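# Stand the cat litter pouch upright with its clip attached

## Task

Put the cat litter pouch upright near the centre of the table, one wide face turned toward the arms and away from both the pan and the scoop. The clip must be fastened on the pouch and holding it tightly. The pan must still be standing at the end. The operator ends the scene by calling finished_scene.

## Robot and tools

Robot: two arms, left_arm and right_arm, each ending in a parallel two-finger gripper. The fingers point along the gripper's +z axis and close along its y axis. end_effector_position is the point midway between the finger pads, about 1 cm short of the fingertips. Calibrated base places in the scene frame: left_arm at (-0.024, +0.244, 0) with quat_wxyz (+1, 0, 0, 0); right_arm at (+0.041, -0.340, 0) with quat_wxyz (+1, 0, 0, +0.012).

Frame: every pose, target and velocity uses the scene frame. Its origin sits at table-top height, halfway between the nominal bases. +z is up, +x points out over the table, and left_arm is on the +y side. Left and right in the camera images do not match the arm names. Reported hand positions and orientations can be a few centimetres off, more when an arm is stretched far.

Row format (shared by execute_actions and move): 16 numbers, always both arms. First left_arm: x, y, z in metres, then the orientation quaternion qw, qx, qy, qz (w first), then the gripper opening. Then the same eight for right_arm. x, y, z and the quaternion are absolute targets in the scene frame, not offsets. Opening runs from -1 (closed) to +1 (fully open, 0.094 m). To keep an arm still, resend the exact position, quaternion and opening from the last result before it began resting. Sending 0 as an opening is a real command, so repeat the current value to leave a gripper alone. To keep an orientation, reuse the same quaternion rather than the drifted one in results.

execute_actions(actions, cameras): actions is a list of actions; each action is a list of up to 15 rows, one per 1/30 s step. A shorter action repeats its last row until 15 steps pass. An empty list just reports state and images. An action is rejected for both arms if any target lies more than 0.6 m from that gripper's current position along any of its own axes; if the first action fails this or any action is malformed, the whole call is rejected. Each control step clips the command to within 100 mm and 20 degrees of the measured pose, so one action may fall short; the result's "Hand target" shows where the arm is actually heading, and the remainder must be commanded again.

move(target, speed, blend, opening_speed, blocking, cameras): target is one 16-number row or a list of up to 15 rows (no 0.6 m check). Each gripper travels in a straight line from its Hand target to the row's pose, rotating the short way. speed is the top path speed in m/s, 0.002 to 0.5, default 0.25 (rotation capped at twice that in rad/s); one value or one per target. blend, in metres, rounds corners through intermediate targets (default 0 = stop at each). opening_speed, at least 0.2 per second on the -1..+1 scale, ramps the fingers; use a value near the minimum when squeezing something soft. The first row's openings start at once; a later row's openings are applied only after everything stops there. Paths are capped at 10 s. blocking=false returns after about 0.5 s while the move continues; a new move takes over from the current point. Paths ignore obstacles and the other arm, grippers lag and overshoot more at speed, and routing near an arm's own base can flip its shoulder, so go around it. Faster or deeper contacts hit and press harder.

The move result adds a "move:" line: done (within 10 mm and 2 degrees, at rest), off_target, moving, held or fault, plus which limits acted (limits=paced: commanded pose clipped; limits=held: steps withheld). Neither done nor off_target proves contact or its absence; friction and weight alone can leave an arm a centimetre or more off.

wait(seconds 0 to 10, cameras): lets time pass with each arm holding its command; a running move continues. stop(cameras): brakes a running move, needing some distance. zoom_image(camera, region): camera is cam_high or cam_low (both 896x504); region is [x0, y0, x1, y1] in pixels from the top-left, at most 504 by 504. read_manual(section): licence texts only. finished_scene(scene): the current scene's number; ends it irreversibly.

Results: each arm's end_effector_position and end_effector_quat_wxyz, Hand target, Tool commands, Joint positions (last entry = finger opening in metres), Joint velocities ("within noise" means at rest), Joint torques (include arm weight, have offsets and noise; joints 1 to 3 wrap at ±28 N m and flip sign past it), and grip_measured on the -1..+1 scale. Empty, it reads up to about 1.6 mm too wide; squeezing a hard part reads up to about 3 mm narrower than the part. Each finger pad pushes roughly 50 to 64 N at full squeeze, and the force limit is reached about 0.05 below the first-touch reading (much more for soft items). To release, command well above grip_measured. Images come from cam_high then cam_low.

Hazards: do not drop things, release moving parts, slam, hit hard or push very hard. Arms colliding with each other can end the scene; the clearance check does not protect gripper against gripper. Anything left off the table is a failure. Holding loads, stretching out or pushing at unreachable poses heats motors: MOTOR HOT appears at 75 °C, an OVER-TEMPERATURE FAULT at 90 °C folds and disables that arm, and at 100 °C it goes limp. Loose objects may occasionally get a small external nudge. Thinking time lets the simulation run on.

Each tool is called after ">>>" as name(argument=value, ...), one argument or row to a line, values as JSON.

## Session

>>> execute_actions(
  actions=[],
)

Scene clock: 0.00 s.
left_arm: end_effector_position=(+0.1681, +0.5915, +0.1738) grip_measured=+1.000 end_effector_quat_wxyz=(-0.401, +0.723, -0.498, -0.263) | right_arm: end_effector_position=(+0.3793, -0.5114, +0.1383) grip_measured=+1.000 end_effector_quat_wxyz=(+0.661, +0.421, +0.621, -0.029)
Joint positions: left_arm=[0.805 1.402 0.912 -0.226 -0.605 -0.848 0.094] | right_arm=[-0.353 1.501 0.26 1.11 0.308 0.592 0.094]
Joint velocities: within noise
Joint torques (N m): no reading
Motor temperatures (°C): left_arm=[29 30 34 29 28 30 28] | right_arm=[27 32 31 27 26 27 28]
Heat: left arm: 34 °C; right arm: 32 °C.
Hand target: left_arm +0.1669, +0.5919, +0.1785; -0.403, +0.722, -0.495, -0.266 | right_arm +0.3797, -0.5119, +0.1393; +0.661, +0.419, +0.621, -0.032
Tool commands: left_gripper/opening=+1.0 right_gripper/opening=+1.0

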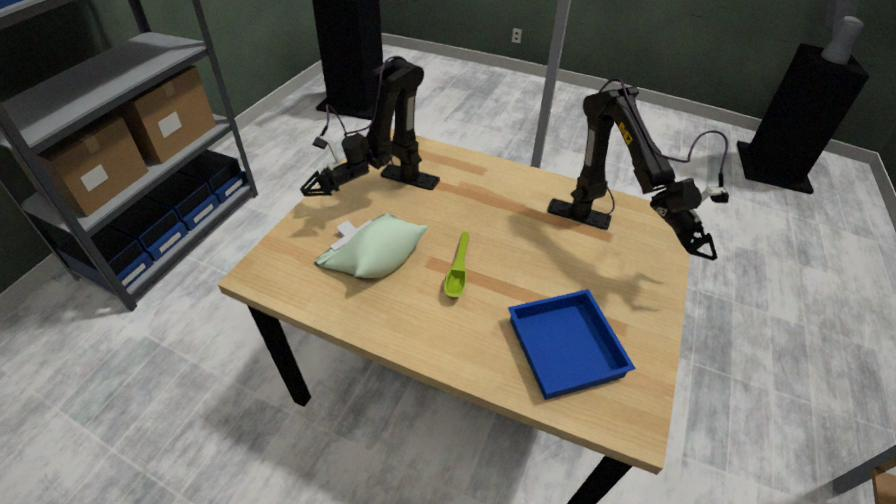

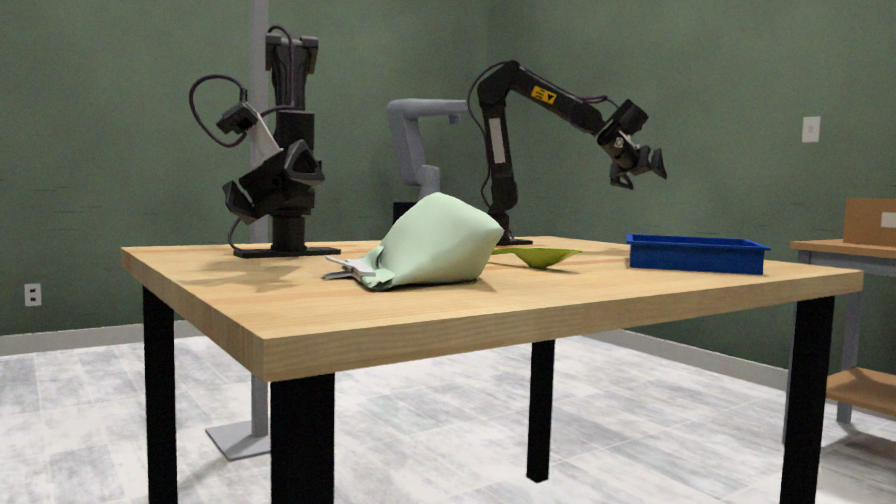

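>>> zoom_image(
  camera="cam_high",
  region=[300, 200, 480, 300],
)

>>> zoom_image(
  camera="cam_low",
  region=[310, 180, 590, 300],
)

Scaled by 2.800.

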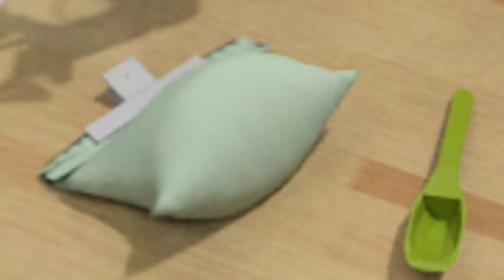

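Scaled by 1.800.

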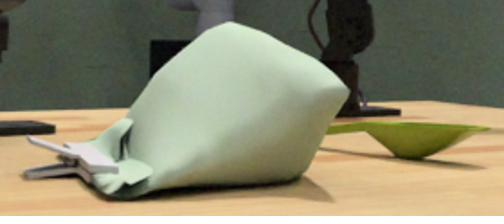

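>>> zoom_image(
  camera="cam_low",
  region=[315, 235, 425, 300],
)

>>> zoom_image(
  camera="cam_high",
  region=[305, 205, 405, 280],
)

Scaled by 4.582.

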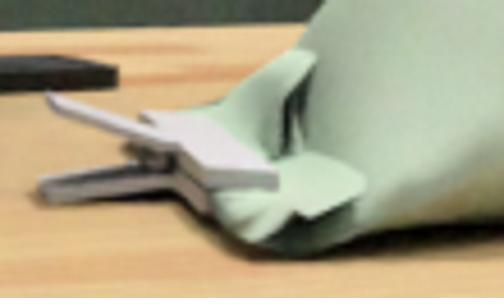

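Scaled by 5.040.

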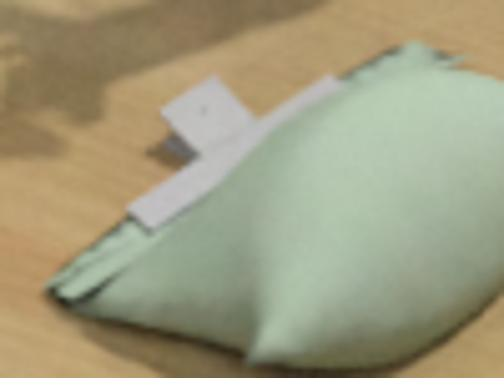

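>>> move(
  target=[
    [0.253,-0.059,0.13,0,-0.1392,0.9903,0,-0.1,0.41,-0.47,0.12,0.3050,0.2761,0.7875,0.4588,-0.5],
    [0.253,-0.059,0.036,0,-0.1392,0.9903,0,-0.1,0.441,-0.434,0.032,0.3050,0.2761,0.7875,0.4588,-0.5],
  ],
  speed=[0.42,0.2],
  blend=0.02,
)

Scene clock: 11.83 s.
left_arm: end_effector_position=(+0.2523, -0.0589, +0.0413) grip_measured=-0.099 end_effector_quat_wxyz=(+0.001, -0.141, +0.990, -0.002) | right_arm: end_effector_position=(+0.4434, -0.4379, +0.0380) grip_measured=-0.498 end_effector_quat_wxyz=(+0.309, +0.277, +0.787, +0.457)
Joint positions: left_arm=[-0.834 2.14 1.695 -1.122 0 -1.117 0.042] | right_arm=[-0.653 2.006 0.896 0.152 -1.073 0.418 0.024]
Joint velocities: within noise
Joint torques (N m): left_arm=[0.13 -9.61 5.74 0.55 0.01 0.06] | right_arm=[0.28 -7.75 3.73 1.13 -0.51 -0.11]
Motor temperatures (°C): left_arm=[29 32 36 31 28 30 28] | right_arm=[27 34 33 30 26 27 28]
Heat: left arm: 36 °C; right arm: 34 °C.
Hand target: left_arm +0.2530, -0.0589, +0.0360; +0.000, -0.139, +0.990, +0.000 | right_arm +0.4409, -0.4340, +0.0321; +0.305, +0.276, +0.788, +0.459
Off the commanded pose: left_arm 0.005 m, 0 deg | right_arm 0.008 m, 0 deg.
move: done

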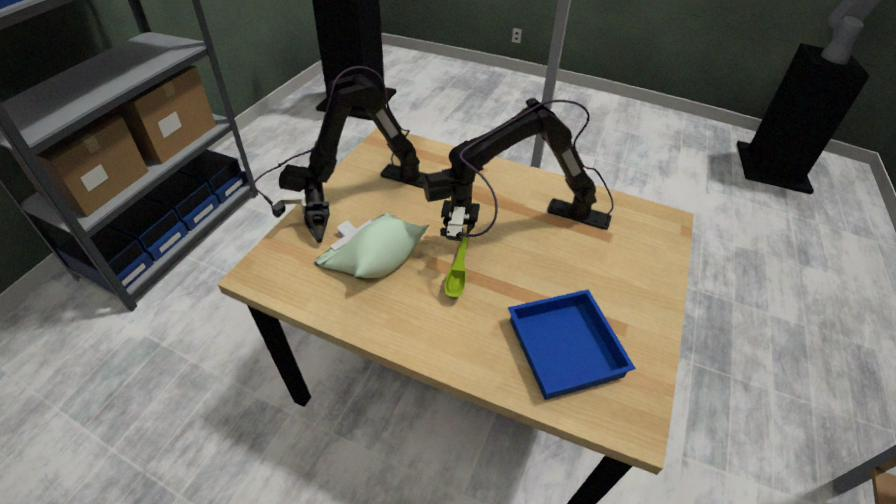

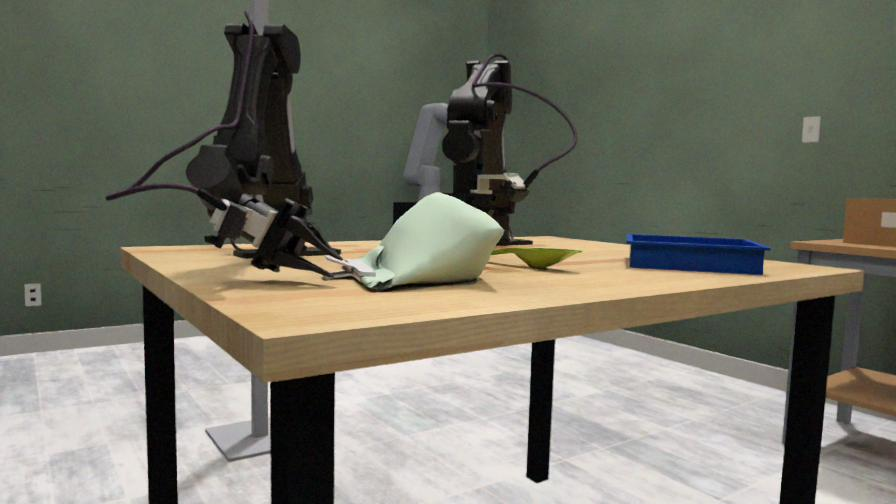

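>>> zoom_image(
  camera="cam_low",
  region=[270, 220, 430, 300],
)

>>> zoom_image(
  camera="cam_high",
  region=[290, 190, 490, 290],
)

Scaled by 3.150.

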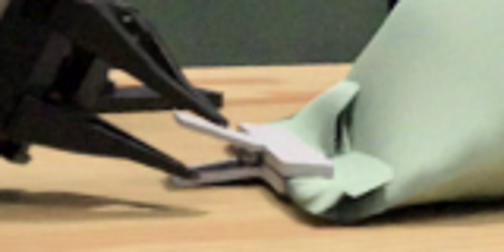

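Scaled by 2.520.

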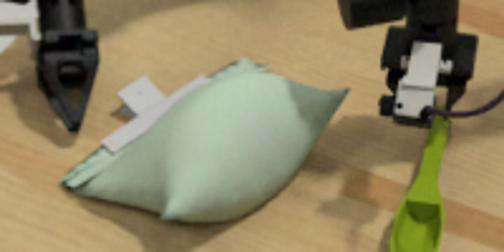

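>>> move(
  target=[
    [0.253,-0.059,0.022,0,-0.1392,0.9903,0,-0.1,0.445,-0.435,0.021,0.3050,0.2761,0.7875,0.4588,-0.5],
    [0.253,-0.059,0.022,0,-0.1392,0.9903,0,-0.9,0.503,-0.385,0.020,0.3050,0.2761,0.7875,0.4588,-0.5],
  ],
  speed=[0.12,0.12],
)

>>> zoom_image(
  camera="cam_low",
  region=[290, 220, 450, 300],
)

>>> zoom_image(
  camera="cam_high",
  region=[290, 200, 410, 290],
)

Scene clock: 14.53 s.
left_arm: end_effector_position=(+0.2537, -0.0605, +0.0313) grip_measured=-0.899 end_effector_quat_wxyz=(+0.004, -0.141, +0.990, -0.007) | right_arm: end_effector_position=(+0.4976, -0.3873, +0.0287) grip_measured=-0.498 end_effector_quat_wxyz=(+0.304, +0.281, +0.783, +0.465)
Joint positions: left_arm=[-0.834 2.146 1.663 -1.073 0 -1.117 0.005] | right_arm=[-0.451 2.103 0.929 0.459 -0.947 0.722 0.024]
Joint velocities: within noise
Joint torques (N m): left_arm=[0.2 -8.98 5.44 0.58 0 0.05] | right_arm=[1.06 -6.82 5.94 1.42 -0.22 -0.2]
Motor temperatures (°C): left_arm=[29 33 36 31 28 30 28] | right_arm=[27 34 33 31 26 27 28]
Heat: left arm: 36 °C; right arm: 34 °C.
Hand target: left_arm +0.2529, -0.0588, +0.0222; +0.000, -0.139, +0.990, +0.000 | right_arm +0.5025, -0.3850, +0.0201; +0.305, +0.276, +0.788, +0.459
Off the commanded pose: left_arm 0.009 m, 1 deg | right_arm 0.010 m, 1 deg.
move: done

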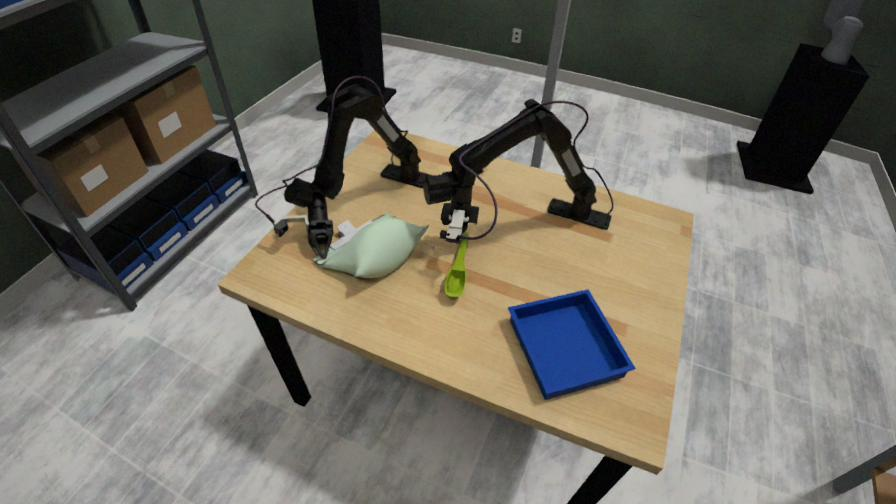

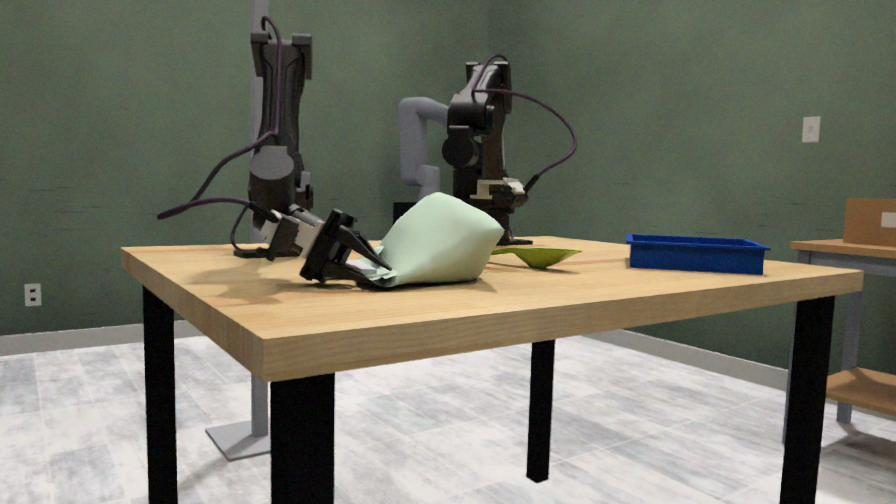

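Scaled by 3.150.

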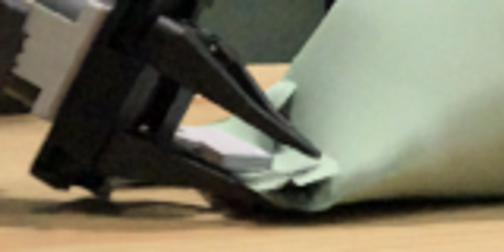

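Scaled by 4.200.

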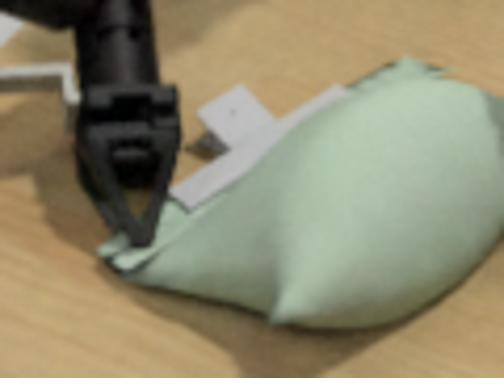

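>>> move(
  target=[
    [0.253,-0.059,0.022,0,-0.1392,0.9903,0,-0.1,0.503,-0.385,0.020,0.3050,0.2761,0.7875,0.4588,-1],
    [0.253,-0.059,0.008,0,-0.1392,0.9903,0,-0.1,0.503,-0.385,0.020,0.3050,0.2761,0.7875,0.4588,-1],
    [0.253,-0.059,0.008,0,-0.1392,0.9903,0,-0.9,0.503,-0.385,0.022,0.3050,0.2761,0.7875,0.4588,-1],
  ],
  speed=[0.15,0.15,0.15],
  opening_speed=0.8,
)

>>> zoom_image(
  camera="cam_high",
  region=[290, 200, 490, 300],
)

Scene clock: 18.03 s.
left_arm: end_effector_position=(+0.2537, -0.0599, +0.0274) grip_measured=-0.898 end_effector_quat_wxyz=(+0.006, -0.141, +0.990, -0.007) | right_arm: end_effector_position=(+0.4979, -0.3879, +0.0285) grip_measured=-0.982 end_effector_quat_wxyz=(+0.303, +0.284, +0.782, +0.464)
Joint positions: left_arm=[-0.834 2.146 1.648 -1.055 -0.002 -1.116 0.005] | right_arm=[-0.451 2.103 0.929 0.46 -0.943 0.728 0.001]
Joint velocities: within noise
Joint torques (N m): left_arm=[-0.06 -8.05 3.9 0.89 0.01 0.05] | right_arm=[1.18 -7.39 6.01 1.31 -0.31 -0.25]
Motor temperatures (°C): left_arm=[29 33 36 31 28 30 28] | right_arm=[27 34 33 31 26 27 28]
Heat: left arm: 36 °C; right arm: 34 °C.
Hand target: left_arm +0.2524, -0.0583, +0.0085; +0.000, -0.139, +0.990, +0.000 | right_arm +0.5027, -0.3850, +0.0221; +0.305, +0.276, +0.787, +0.459
Off the commanded pose: left_arm 0.019 m, 1 deg | right_arm 0.009 m, 1 deg.
move: off_target (left_arm); target 3's new opening was sent with left_arm's hand 0.019 m and 1 deg from that target

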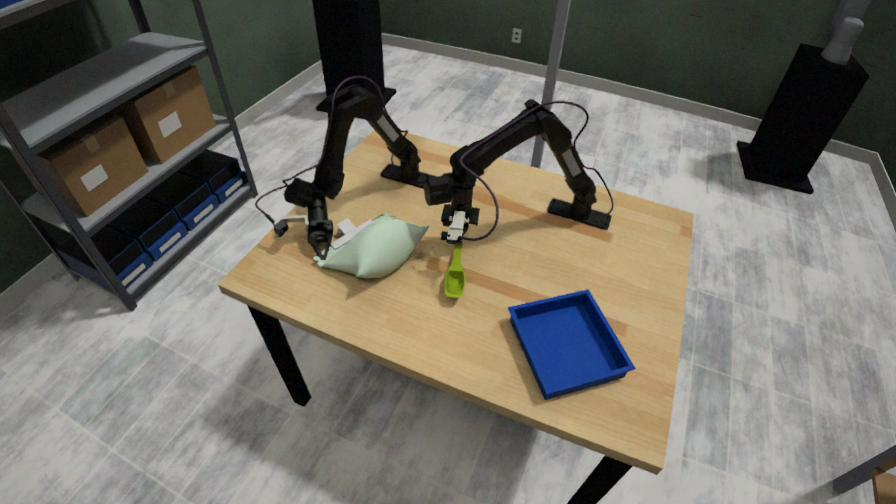

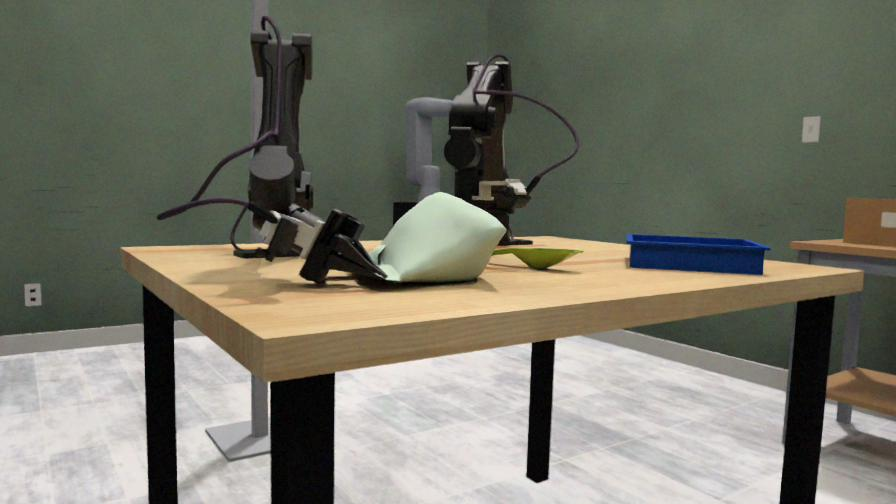

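Scaled by 2.520.

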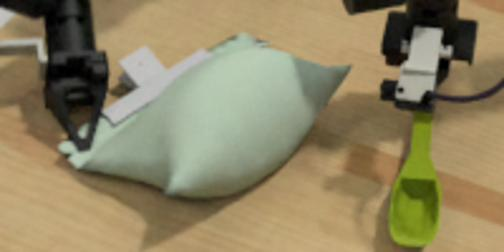

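>>> move(
  target=[
    [0.253,-0.059,0.018,0,-0.1392,0.9903,0,-1,0.505,-0.372,0.090,0.3117,0.2872,0.8569,0.2935,-1],
    [0.253,-0.059,0.018,0,-0.1392,0.9903,0,-1,0.502,-0.335,0.155,0.2968,0.3105,0.8956,0.1153,-1],
    [0.253,-0.059,0.018,0,-0.1392,0.9903,0,-1,0.487,-0.285,0.210,0.2657,0.3466,0.8994,-0.0250,-1],
  ],
  speed=[0.18,0.18,0.18],
  blend=0.02,
)

>>> zoom_image(
  camera="cam_high",
  region=[290, 180, 490, 300],
)

Scene clock: 23.60 s.
left_arm: end_effector_position=(+0.2535, -0.0597, +0.0274) grip_measured=-0.995 end_effector_quat_wxyz=(+0.005, -0.141, +0.990, -0.006) | right_arm: end_effector_position=(+0.4826, -0.2802, +0.1957) grip_measured=-0.983 end_effector_quat_wxyz=(+0.249, +0.343, +0.906, -0.017)
Joint positions: left_arm=[-0.834 2.146 1.648 -1.056 -0.002 -1.116 0] | right_arm=[0.23 1.88 1.824 -1.111 0.311 0.914 0.001]
Joint velocities: within noise
Joint torques (N m): left_arm=[0.1 -8.83 5.76 0.53 0.01 0] | right_arm=[-0.32 -8.94 10.19 0.67 0.47 -0.04]
Motor temperatures (°C): left_arm=[29 34 36 31 28 30 28] | right_arm=[27 36 35 31 26 27 28]
Heat: left arm: 36 °C; right arm: 36 °C.
Hand target: left_arm +0.2529, -0.0588, +0.0180; +0.000, -0.139, +0.990, +0.000 | right_arm +0.4866, -0.2850, +0.2099; +0.266, +0.346, +0.899, -0.024
Off the commanded pose: left_arm 0.009 m, 1 deg | right_arm 0.016 m, 2 deg.
move: off_target (right_arm); blend cut to 0 m at target 1

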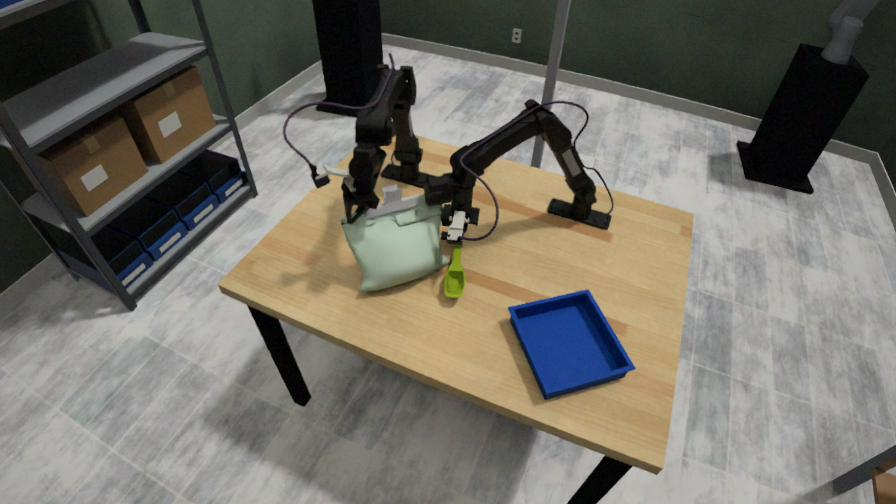

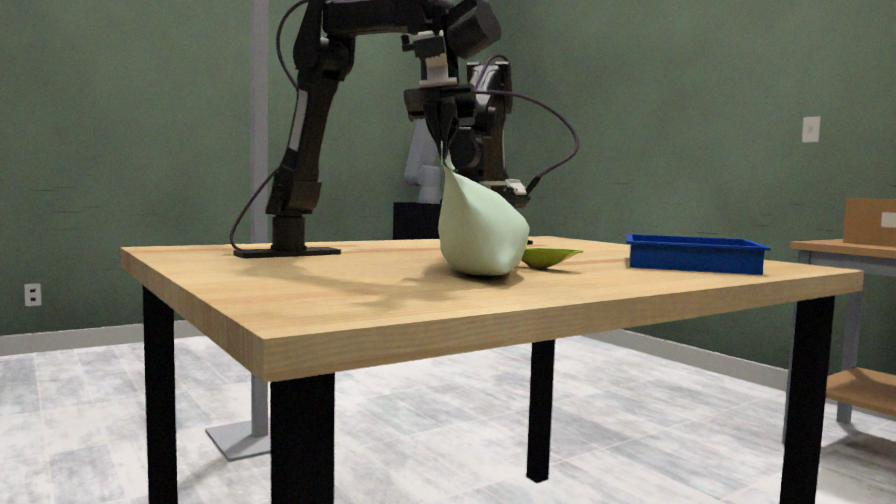

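Scaled by 2.520.

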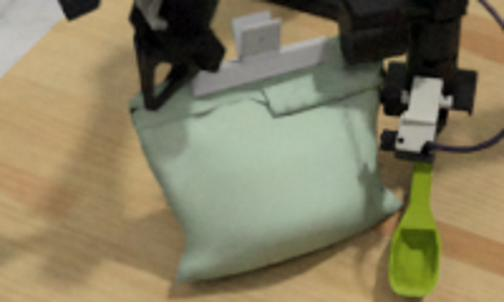

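>>> move(
  target=[
    [0.2535,-0.060,0.055,0,-0.1736,0.9848,0,0.0,0.487,-0.285,0.210,0.2657,0.3466,0.8994,-0.0250,-1],
    [0.290,-0.060,0.05,0,-0.1736,0.9848,0,0.0,0.487,-0.285,0.210,0.2657,0.3466,0.8994,-0.0250,-1],
    [0.290,-0.060,0.008,0,-0.1736,0.9848,0,0.0,0.487,-0.285,0.210,0.2657,0.3466,0.8994,-0.0250,-1],
    [0.290,-0.060,0.008,0,-0.1736,0.9848,0,-0.9,0.487,-0.285,0.210,0.2657,0.3466,0.8994,-0.0250,-1],
    [0.170,0.18,0.018,0,-0.1736,0.9848,0,-0.9,0.487,-0.285,0.210,0.2657,0.3466,0.8994,-0.0250,-1],
  ],
  speed=[0.25,0.25,0.2,0.2,0.25],
  opening_speed=2.0,
)

Scene clock: 29.13 s.
left_arm: end_effector_position=(+0.1695, +0.1787, +0.0160) grip_measured=-0.573 end_effector_quat_wxyz=(-0.007, -0.174, +0.985, +0.003) | right_arm: end_effector_position=(+0.4830, -0.2814, +0.1958) grip_measured=-0.983 end_effector_quat_wxyz=(+0.250, +0.344, +0.905, -0.021)
Joint positions: left_arm=[-0.329 1.435 0.718 -0.869 0.002 -0.678 0.02] | right_arm=[0.23 1.882 1.827 -1.113 0.319 0.915 0.001]
Joint velocities: within noise
Joint torques (N m): left_arm=[0.38 -5.05 5.01 0.4 -0.04 0.06] | right_arm=[0.01 -8.95 10.02 0.66 0.4 -0.03]
Motor temperatures (°C): left_arm=[29 35 36 30 28 30 28] | right_arm=[27 37 36 30 26 27 28]
Heat: left arm: 36 °C; right arm: 37 °C.
Hand target: left_arm +0.1700, +0.1800, +0.0179; +0.000, -0.174, +0.985, +0.000 | right_arm +0.4866, -0.2850, +0.2099; +0.266, +0.347, +0.899, -0.024
Off the commanded pose: left_arm 0.002 m, 1 deg | right_arm 0.015 m, 2 deg.
move: off_target (right_arm)

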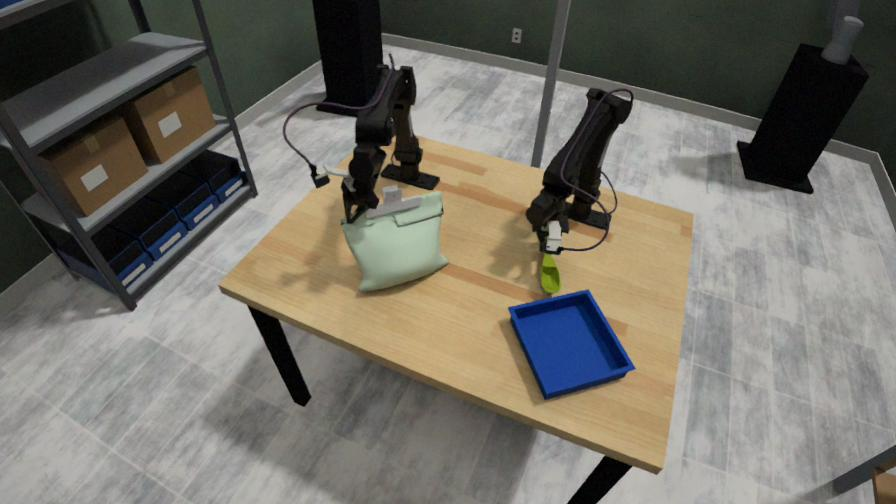

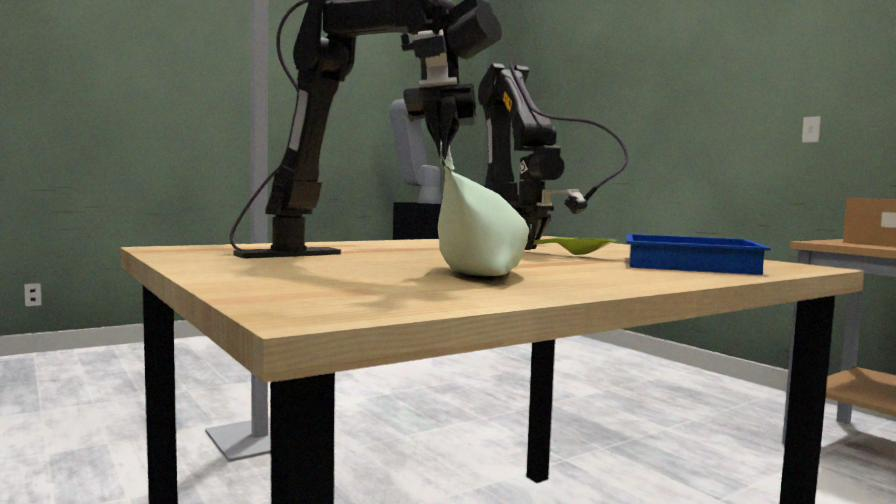

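>>> move(
  target=[
    [0.170,0.180,0.018,0,-0.1736,0.9848,0,-0.25,0.487,-0.285,0.210,0.2657,0.3466,0.8994,-0.0250,-1],
    [0.175,0.17,0.12,0,-0.1736,0.9848,0,-0.2,0.49,-0.28,0.210,0.2657,0.3466,0.8994,-0.0250,-1],
    [0.278,-0.045,0.215,0.3314,0.3730,0.8618,-0.0928,-0.2,0.504,-0.258,0.210,0.2644,0.3855,0.8834,-0.0365,-1],
  ],
  speed=[0.3,0.3,0.42],
  blend=[0,0.03,0],
  opening_speed=2.5,
)

>>> zoom_image(
  camera="cam_high",
  region=[320, 160, 500, 300],
)

>>> zoom_image(
  camera="cam_low",
  region=[390, 80, 610, 290],
)

Scene clock: 35.47 s.
left_arm: end_effector_position=(+0.2729, -0.0376, +0.2061) grip_measured=-0.201 end_effector_quat_wxyz=(+0.320, +0.372, +0.867, -0.085) | right_arm: end_effector_position=(+0.5013, -0.2588, +0.2001) grip_measured=-0.983 end_effector_quat_wxyz=(+0.252, +0.386, +0.887, -0.032)
Joint positions: left_arm=[-0.798 1.508 1.341 -0.734 -0.083 0.042 0.038] | right_arm=[0.289 2.031 2.055 -1.238 0.378 1.065 0.001]
Joint velocities: within noise
Joint torques (N m): left_arm=[-0.17 -5.03 9.66 1.7 0 0.1] | right_arm=[0.75 -9.81 9.44 0.59 0.42 -0.01]
Motor temperatures (°C): left_arm=[29 34 37 30 28 30 28] | right_arm=[27 38 37 30 26 27 29]
Heat: left arm: 37 °C; right arm: 38 °C.
Hand target: left_arm +0.2777, -0.0448, +0.2150; +0.331, +0.373, +0.862, -0.093 | right_arm +0.5037, -0.2580, +0.2099; +0.265, +0.385, +0.883, -0.036
Off the commanded pose: left_arm 0.013 m, 2 deg | right_arm 0.010 m, 2 deg.
move: off_target (left_arm); blend cut to 0 m at target 2

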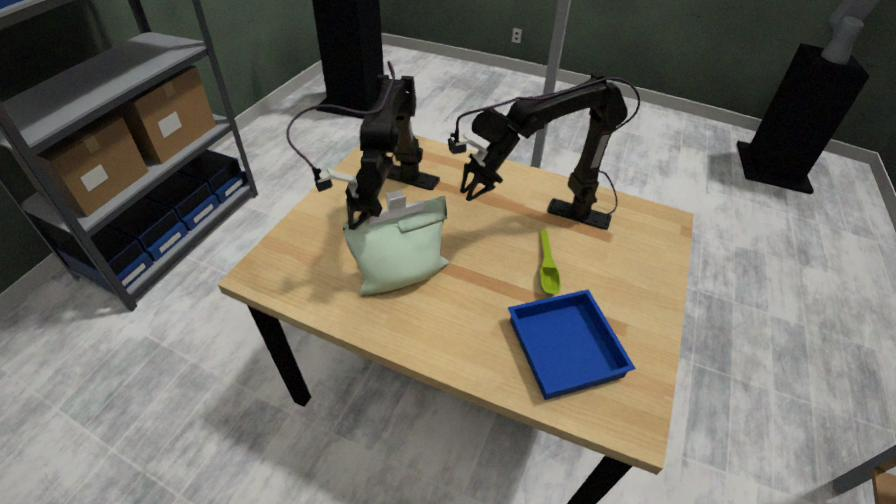

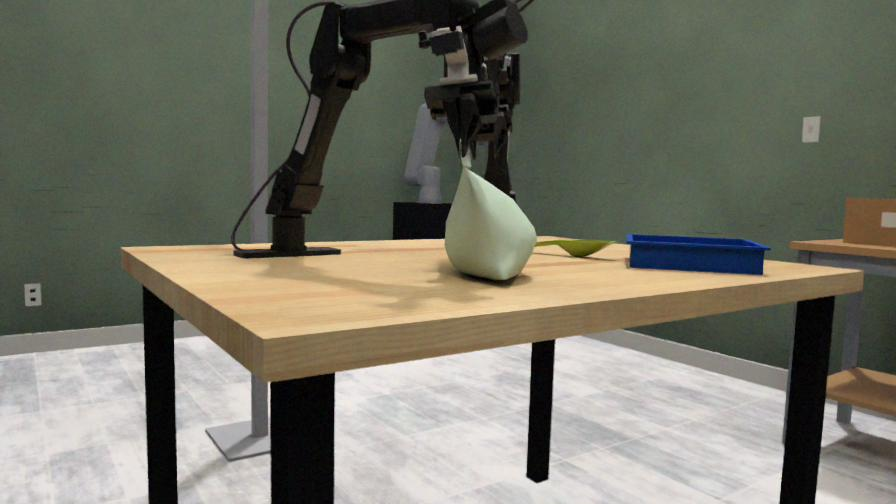

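Scaled by 2.800.

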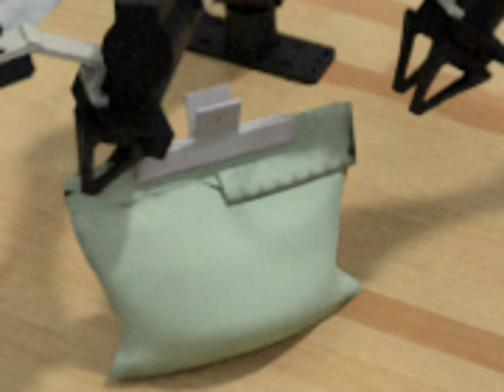

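Scaled by 2.291.

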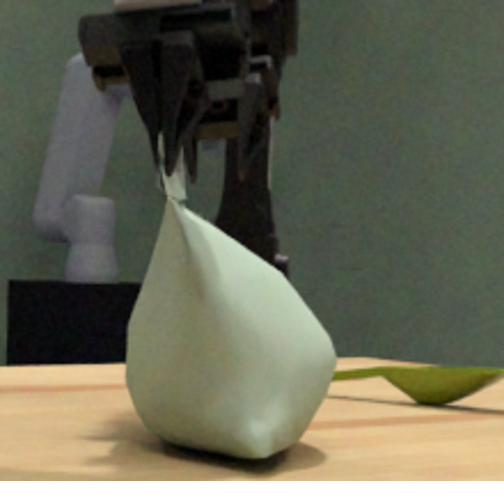

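>>> move(
  target=[
    [0.342,-0.121,0.207,0.3314,0.3730,0.8618,-0.0928,-0.2,0.504,-0.258,0.210,0.2644,0.3855,0.8834,-0.0365,-1],
    [0.342,-0.121,0.207,0.3314,0.3730,0.8618,-0.0928,-1,0.504,-0.258,0.210,0.2644,0.3855,0.8834,-0.0365,-1],
  ],
  speed=0.15,
  opening_speed=1.2,
)

>>> zoom_image(
  camera="cam_high",
  region=[320, 160, 500, 300],
)

Scene clock: 37.90 s.
left_arm: end_effector_position=(+0.3392, -0.1165, +0.2056) grip_measured=-0.995 end_effector_quat_wxyz=(+0.330, +0.375, +0.861, -0.093) | right_arm: end_effector_position=(+0.5013, -0.2598, +0.1991) grip_measured=-0.983 end_effector_quat_wxyz=(+0.252, +0.386, +0.887, -0.036)
Joint positions: left_arm=[-0.813 1.886 1.751 -0.74 -0.082 0.039 0] | right_arm=[0.289 2.033 2.055 -1.24 0.384 1.065 0.001]
Joint velocities: within noise
Joint torques (N m): left_arm=[-0.16 -7.88 9.61 1.45 -0.11 -0.02] | right_arm=[0.8 -9.88 9.66 0.58 0.41 0.01]
Motor temperatures (°C): left_arm=[29 34 37 31 28 30 28] | right_arm=[27 39 37 30 26 27 29]
Heat: left arm: 37 °C; right arm: 39 °C.
Hand target: left_arm +0.3420, -0.1209, +0.2069; +0.332, +0.373, +0.862, -0.093 | right_arm +0.5037, -0.2580, +0.2098; +0.265, +0.385, +0.883, -0.036
Off the commanded pose: left_arm 0.006 m, 0 deg | right_arm 0.011 m, 1 deg.
move: off_target (right_arm)

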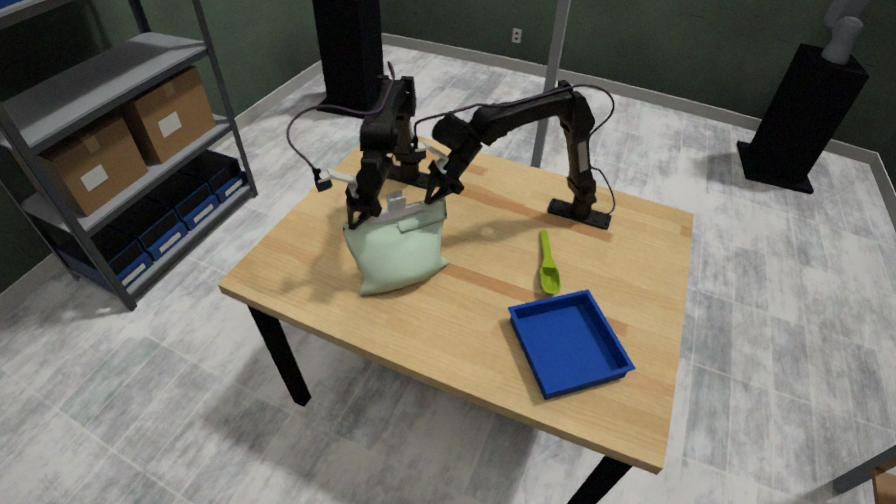

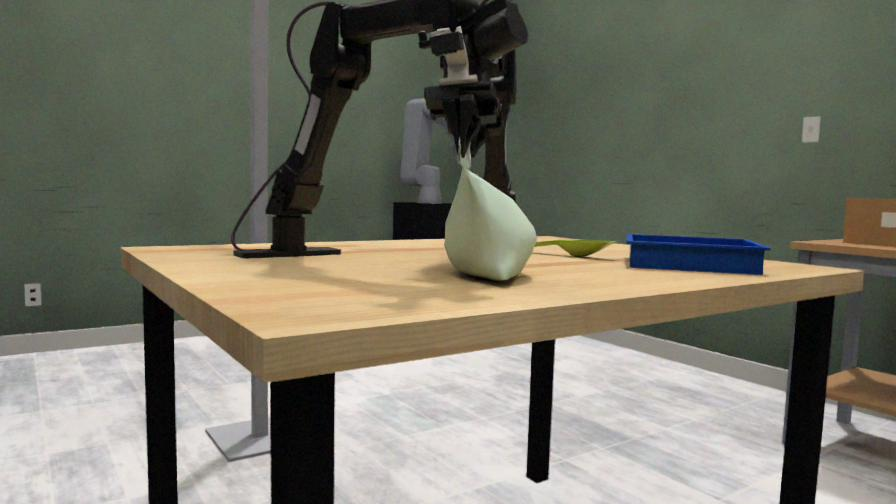

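Scaled by 2.800.

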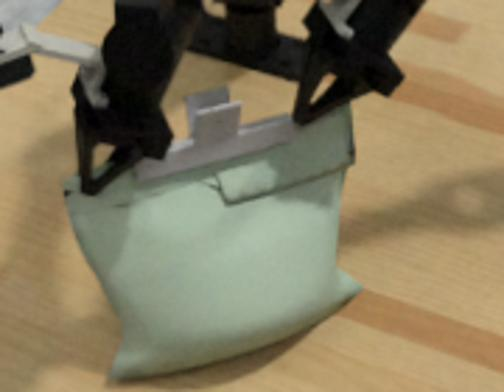

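>>> zoom_image(
  camera="cam_low",
  region=[425, 80, 525, 200],
)

>>> zoom_image(
  camera="cam_high",
  region=[400, 160, 470, 240],
)

Scaled by 4.200.

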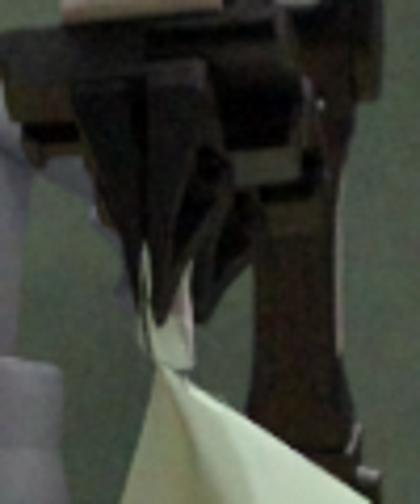

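Scaled by 6.300.

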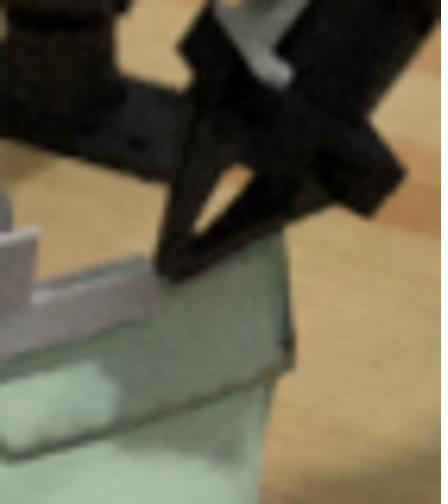

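>>> move(
  target=[
    [0.288,-0.069,0.21,0.3314,0.3730,0.8618,-0.0928,-1,0.504,-0.258,0.210,0.2644,0.3855,0.8834,-0.0365,-1],
    [0.278,-0.079,0.21,0.3314,0.3730,0.8618,-0.0928,0.0,0.504,-0.258,0.210,0.2644,0.3855,0.8834,-0.0365,-1],
    [0.332,-0.131,0.207,0.3314,0.3730,0.8618,-0.0928,0.0,0.504,-0.258,0.210,0.2644,0.3855,0.8834,-0.0365,-1],
    [0.332,-0.131,0.207,0.3314,0.3730,0.8618,-0.0928,-1,0.504,-0.258,0.210,0.2644,0.3855,0.8834,-0.0365,-1],
  ],
  speed=[0.2,0.2,0.2,0.2],
  opening_speed=2.0,
)

>>> zoom_image(
  camera="cam_low",
  region=[425, 80, 525, 200],
)

>>> zoom_image(
  camera="cam_high",
  region=[400, 160, 470, 240],
)

Scene clock: 42.53 s.
left_arm: end_effector_position=(+0.3284, -0.1299, +0.2043) grip_measured=-0.994 end_effector_quat_wxyz=(+0.331, +0.373, +0.862, -0.092) | right_arm: end_effector_position=(+0.5012, -0.2600, +0.1991) grip_measured=-0.983 end_effector_quat_wxyz=(+0.252, +0.386, +0.887, -0.036)
Joint positions: left_arm=[-0.856 1.897 1.759 -0.74 -0.112 0.002 0] | right_arm=[0.289 2.033 2.055 -1.241 0.385 1.065 0.001]
Joint velocities: within noise
Joint torques (N m): left_arm=[0.42 -8.47 9.58 1.5 -0.05 0.02] | right_arm=[0.84 -9.65 9.57 0.62 0.45 -0.01]
Motor temperatures (°C): left_arm=[29 34 37 31 28 30 28] | right_arm=[27 40 38 30 26 27 29]
Heat: left arm: 37 °C; right arm: 40 °C.
Hand target: left_arm +0.3320, -0.1309, +0.2071; +0.332, +0.373, +0.862, -0.093 | right_arm +0.5037, -0.2580, +0.2098; +0.265, +0.385, +0.883, -0.036
Off the commanded pose: left_arm 0.005 m, 0 deg | right_arm 0.011 m, 1 deg.
move: off_target (right_arm)

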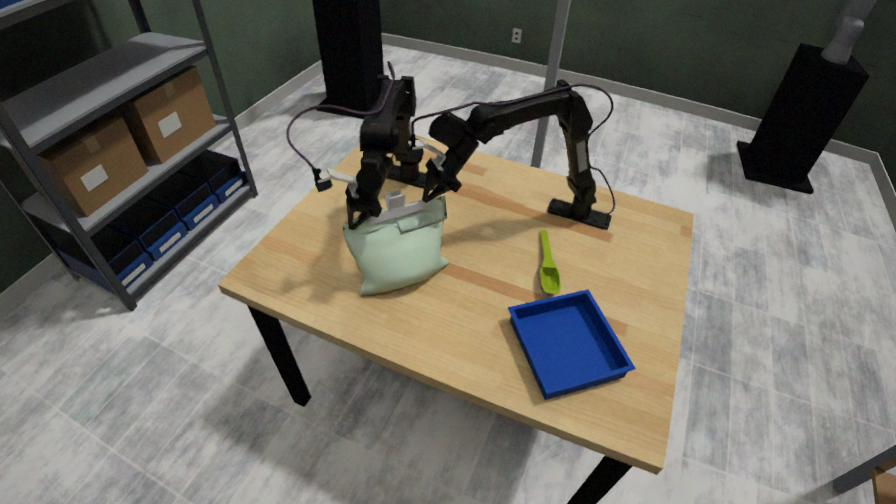

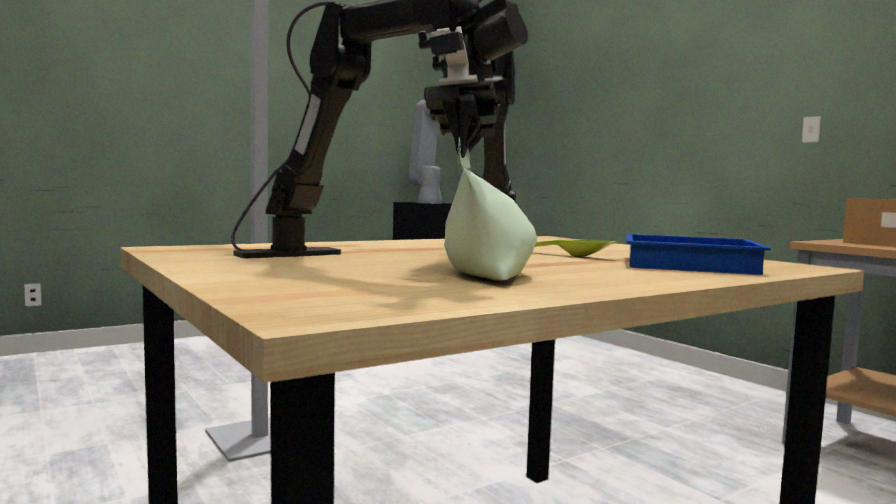

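Scaled by 4.200.

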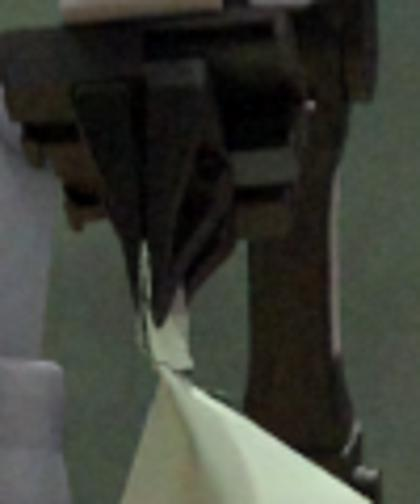

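Scaled by 6.300.

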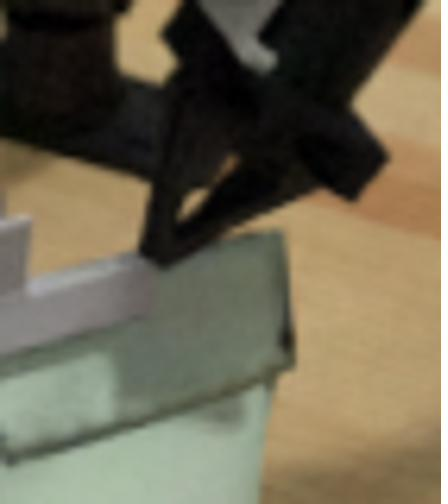

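>>> move(
  target=[
    [0.332,-0.131,0.207,0.3314,0.3730,0.8618,-0.0928,0.0,0.504,-0.258,0.210,0.2644,0.3855,0.8834,-0.0365,-1],
    [0.278,-0.081,0.195,0.3314,0.3730,0.8618,-0.0928,0.0,0.504,-0.258,0.210,0.2644,0.3855,0.8834,-0.0365,-1],
    [0.316,-0.116,0.189,0.3314,0.3730,0.8618,-0.0928,0.0,0.504,-0.258,0.210,0.2644,0.3855,0.8834,-0.0365,-1],
  ],
  speed=[0.25,0.25,0.2],
  opening_speed=2.0,
)

>>> zoom_image(
  camera="cam_high",
  region=[400, 160, 470, 240],
)

>>> zoom_image(
  camera="cam_low",
  region=[425, 80, 525, 200],
)

Scene clock: 45.70 s.
left_arm: end_effector_position=(+0.3099, -0.1133, +0.1818) grip_measured=-0.001 end_effector_quat_wxyz=(+0.323, +0.376, +0.864, -0.090) | right_arm: end_effector_position=(+0.5011, -0.2601, +0.1991) grip_measured=-0.983 end_effector_quat_wxyz=(+0.252, +0.386, +0.886, -0.036)
Joint positions: left_arm=[-0.863 1.807 1.565 -0.653 -0.113 -0.003 0.047] | right_arm=[0.289 2.033 2.055 -1.241 0.385 1.066 0.001]
Joint velocities: within noise
Joint torques (N m): left_arm=[0.53 -7.83 9.68 1.58 -0.1 0.07] | right_arm=[0.73 -9.77 9.42 0.58 0.38 -0.01]
Motor temperatures (°C): left_arm=[29 34 38 32 28 30 28] | right_arm=[27 41 38 30 26 27 29]
Heat: left arm: 38 °C; right arm: 41 °C.
Hand target: left_arm +0.3159, -0.1157, +0.1891; +0.332, +0.373, +0.862, -0.093 | right_arm +0.5037, -0.2580, +0.2098; +0.265, +0.385, +0.883, -0.036
Off the commanded pose: left_arm 0.010 m, 1 deg | right_arm 0.011 m, 1 deg.
move: off_target (right_arm)

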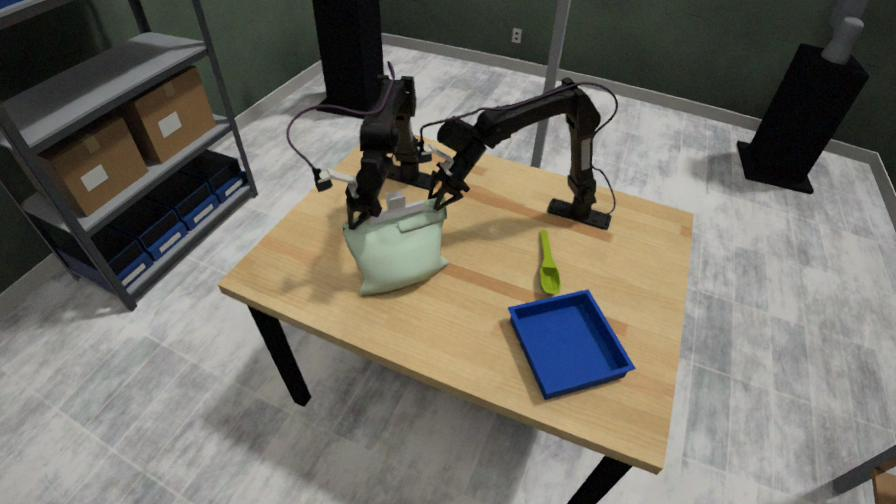

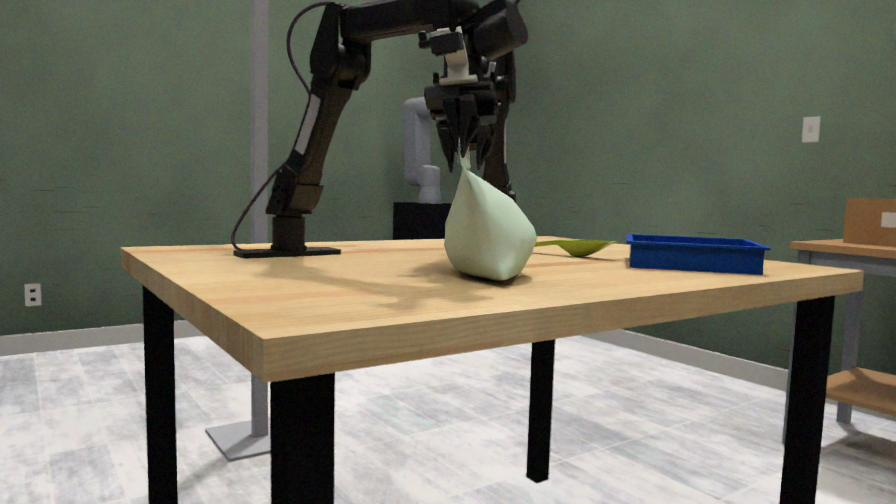

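Scaled by 6.300.

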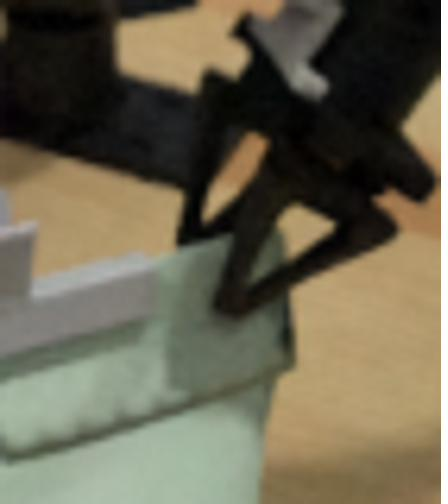

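Scaled by 4.200.

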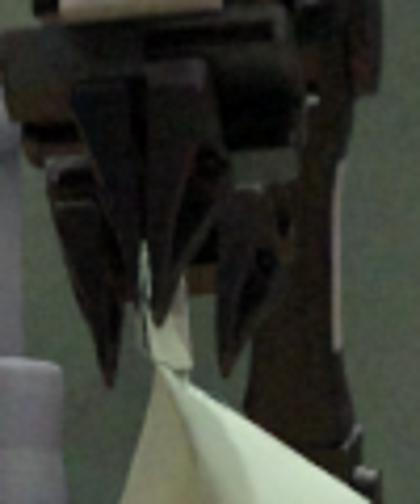

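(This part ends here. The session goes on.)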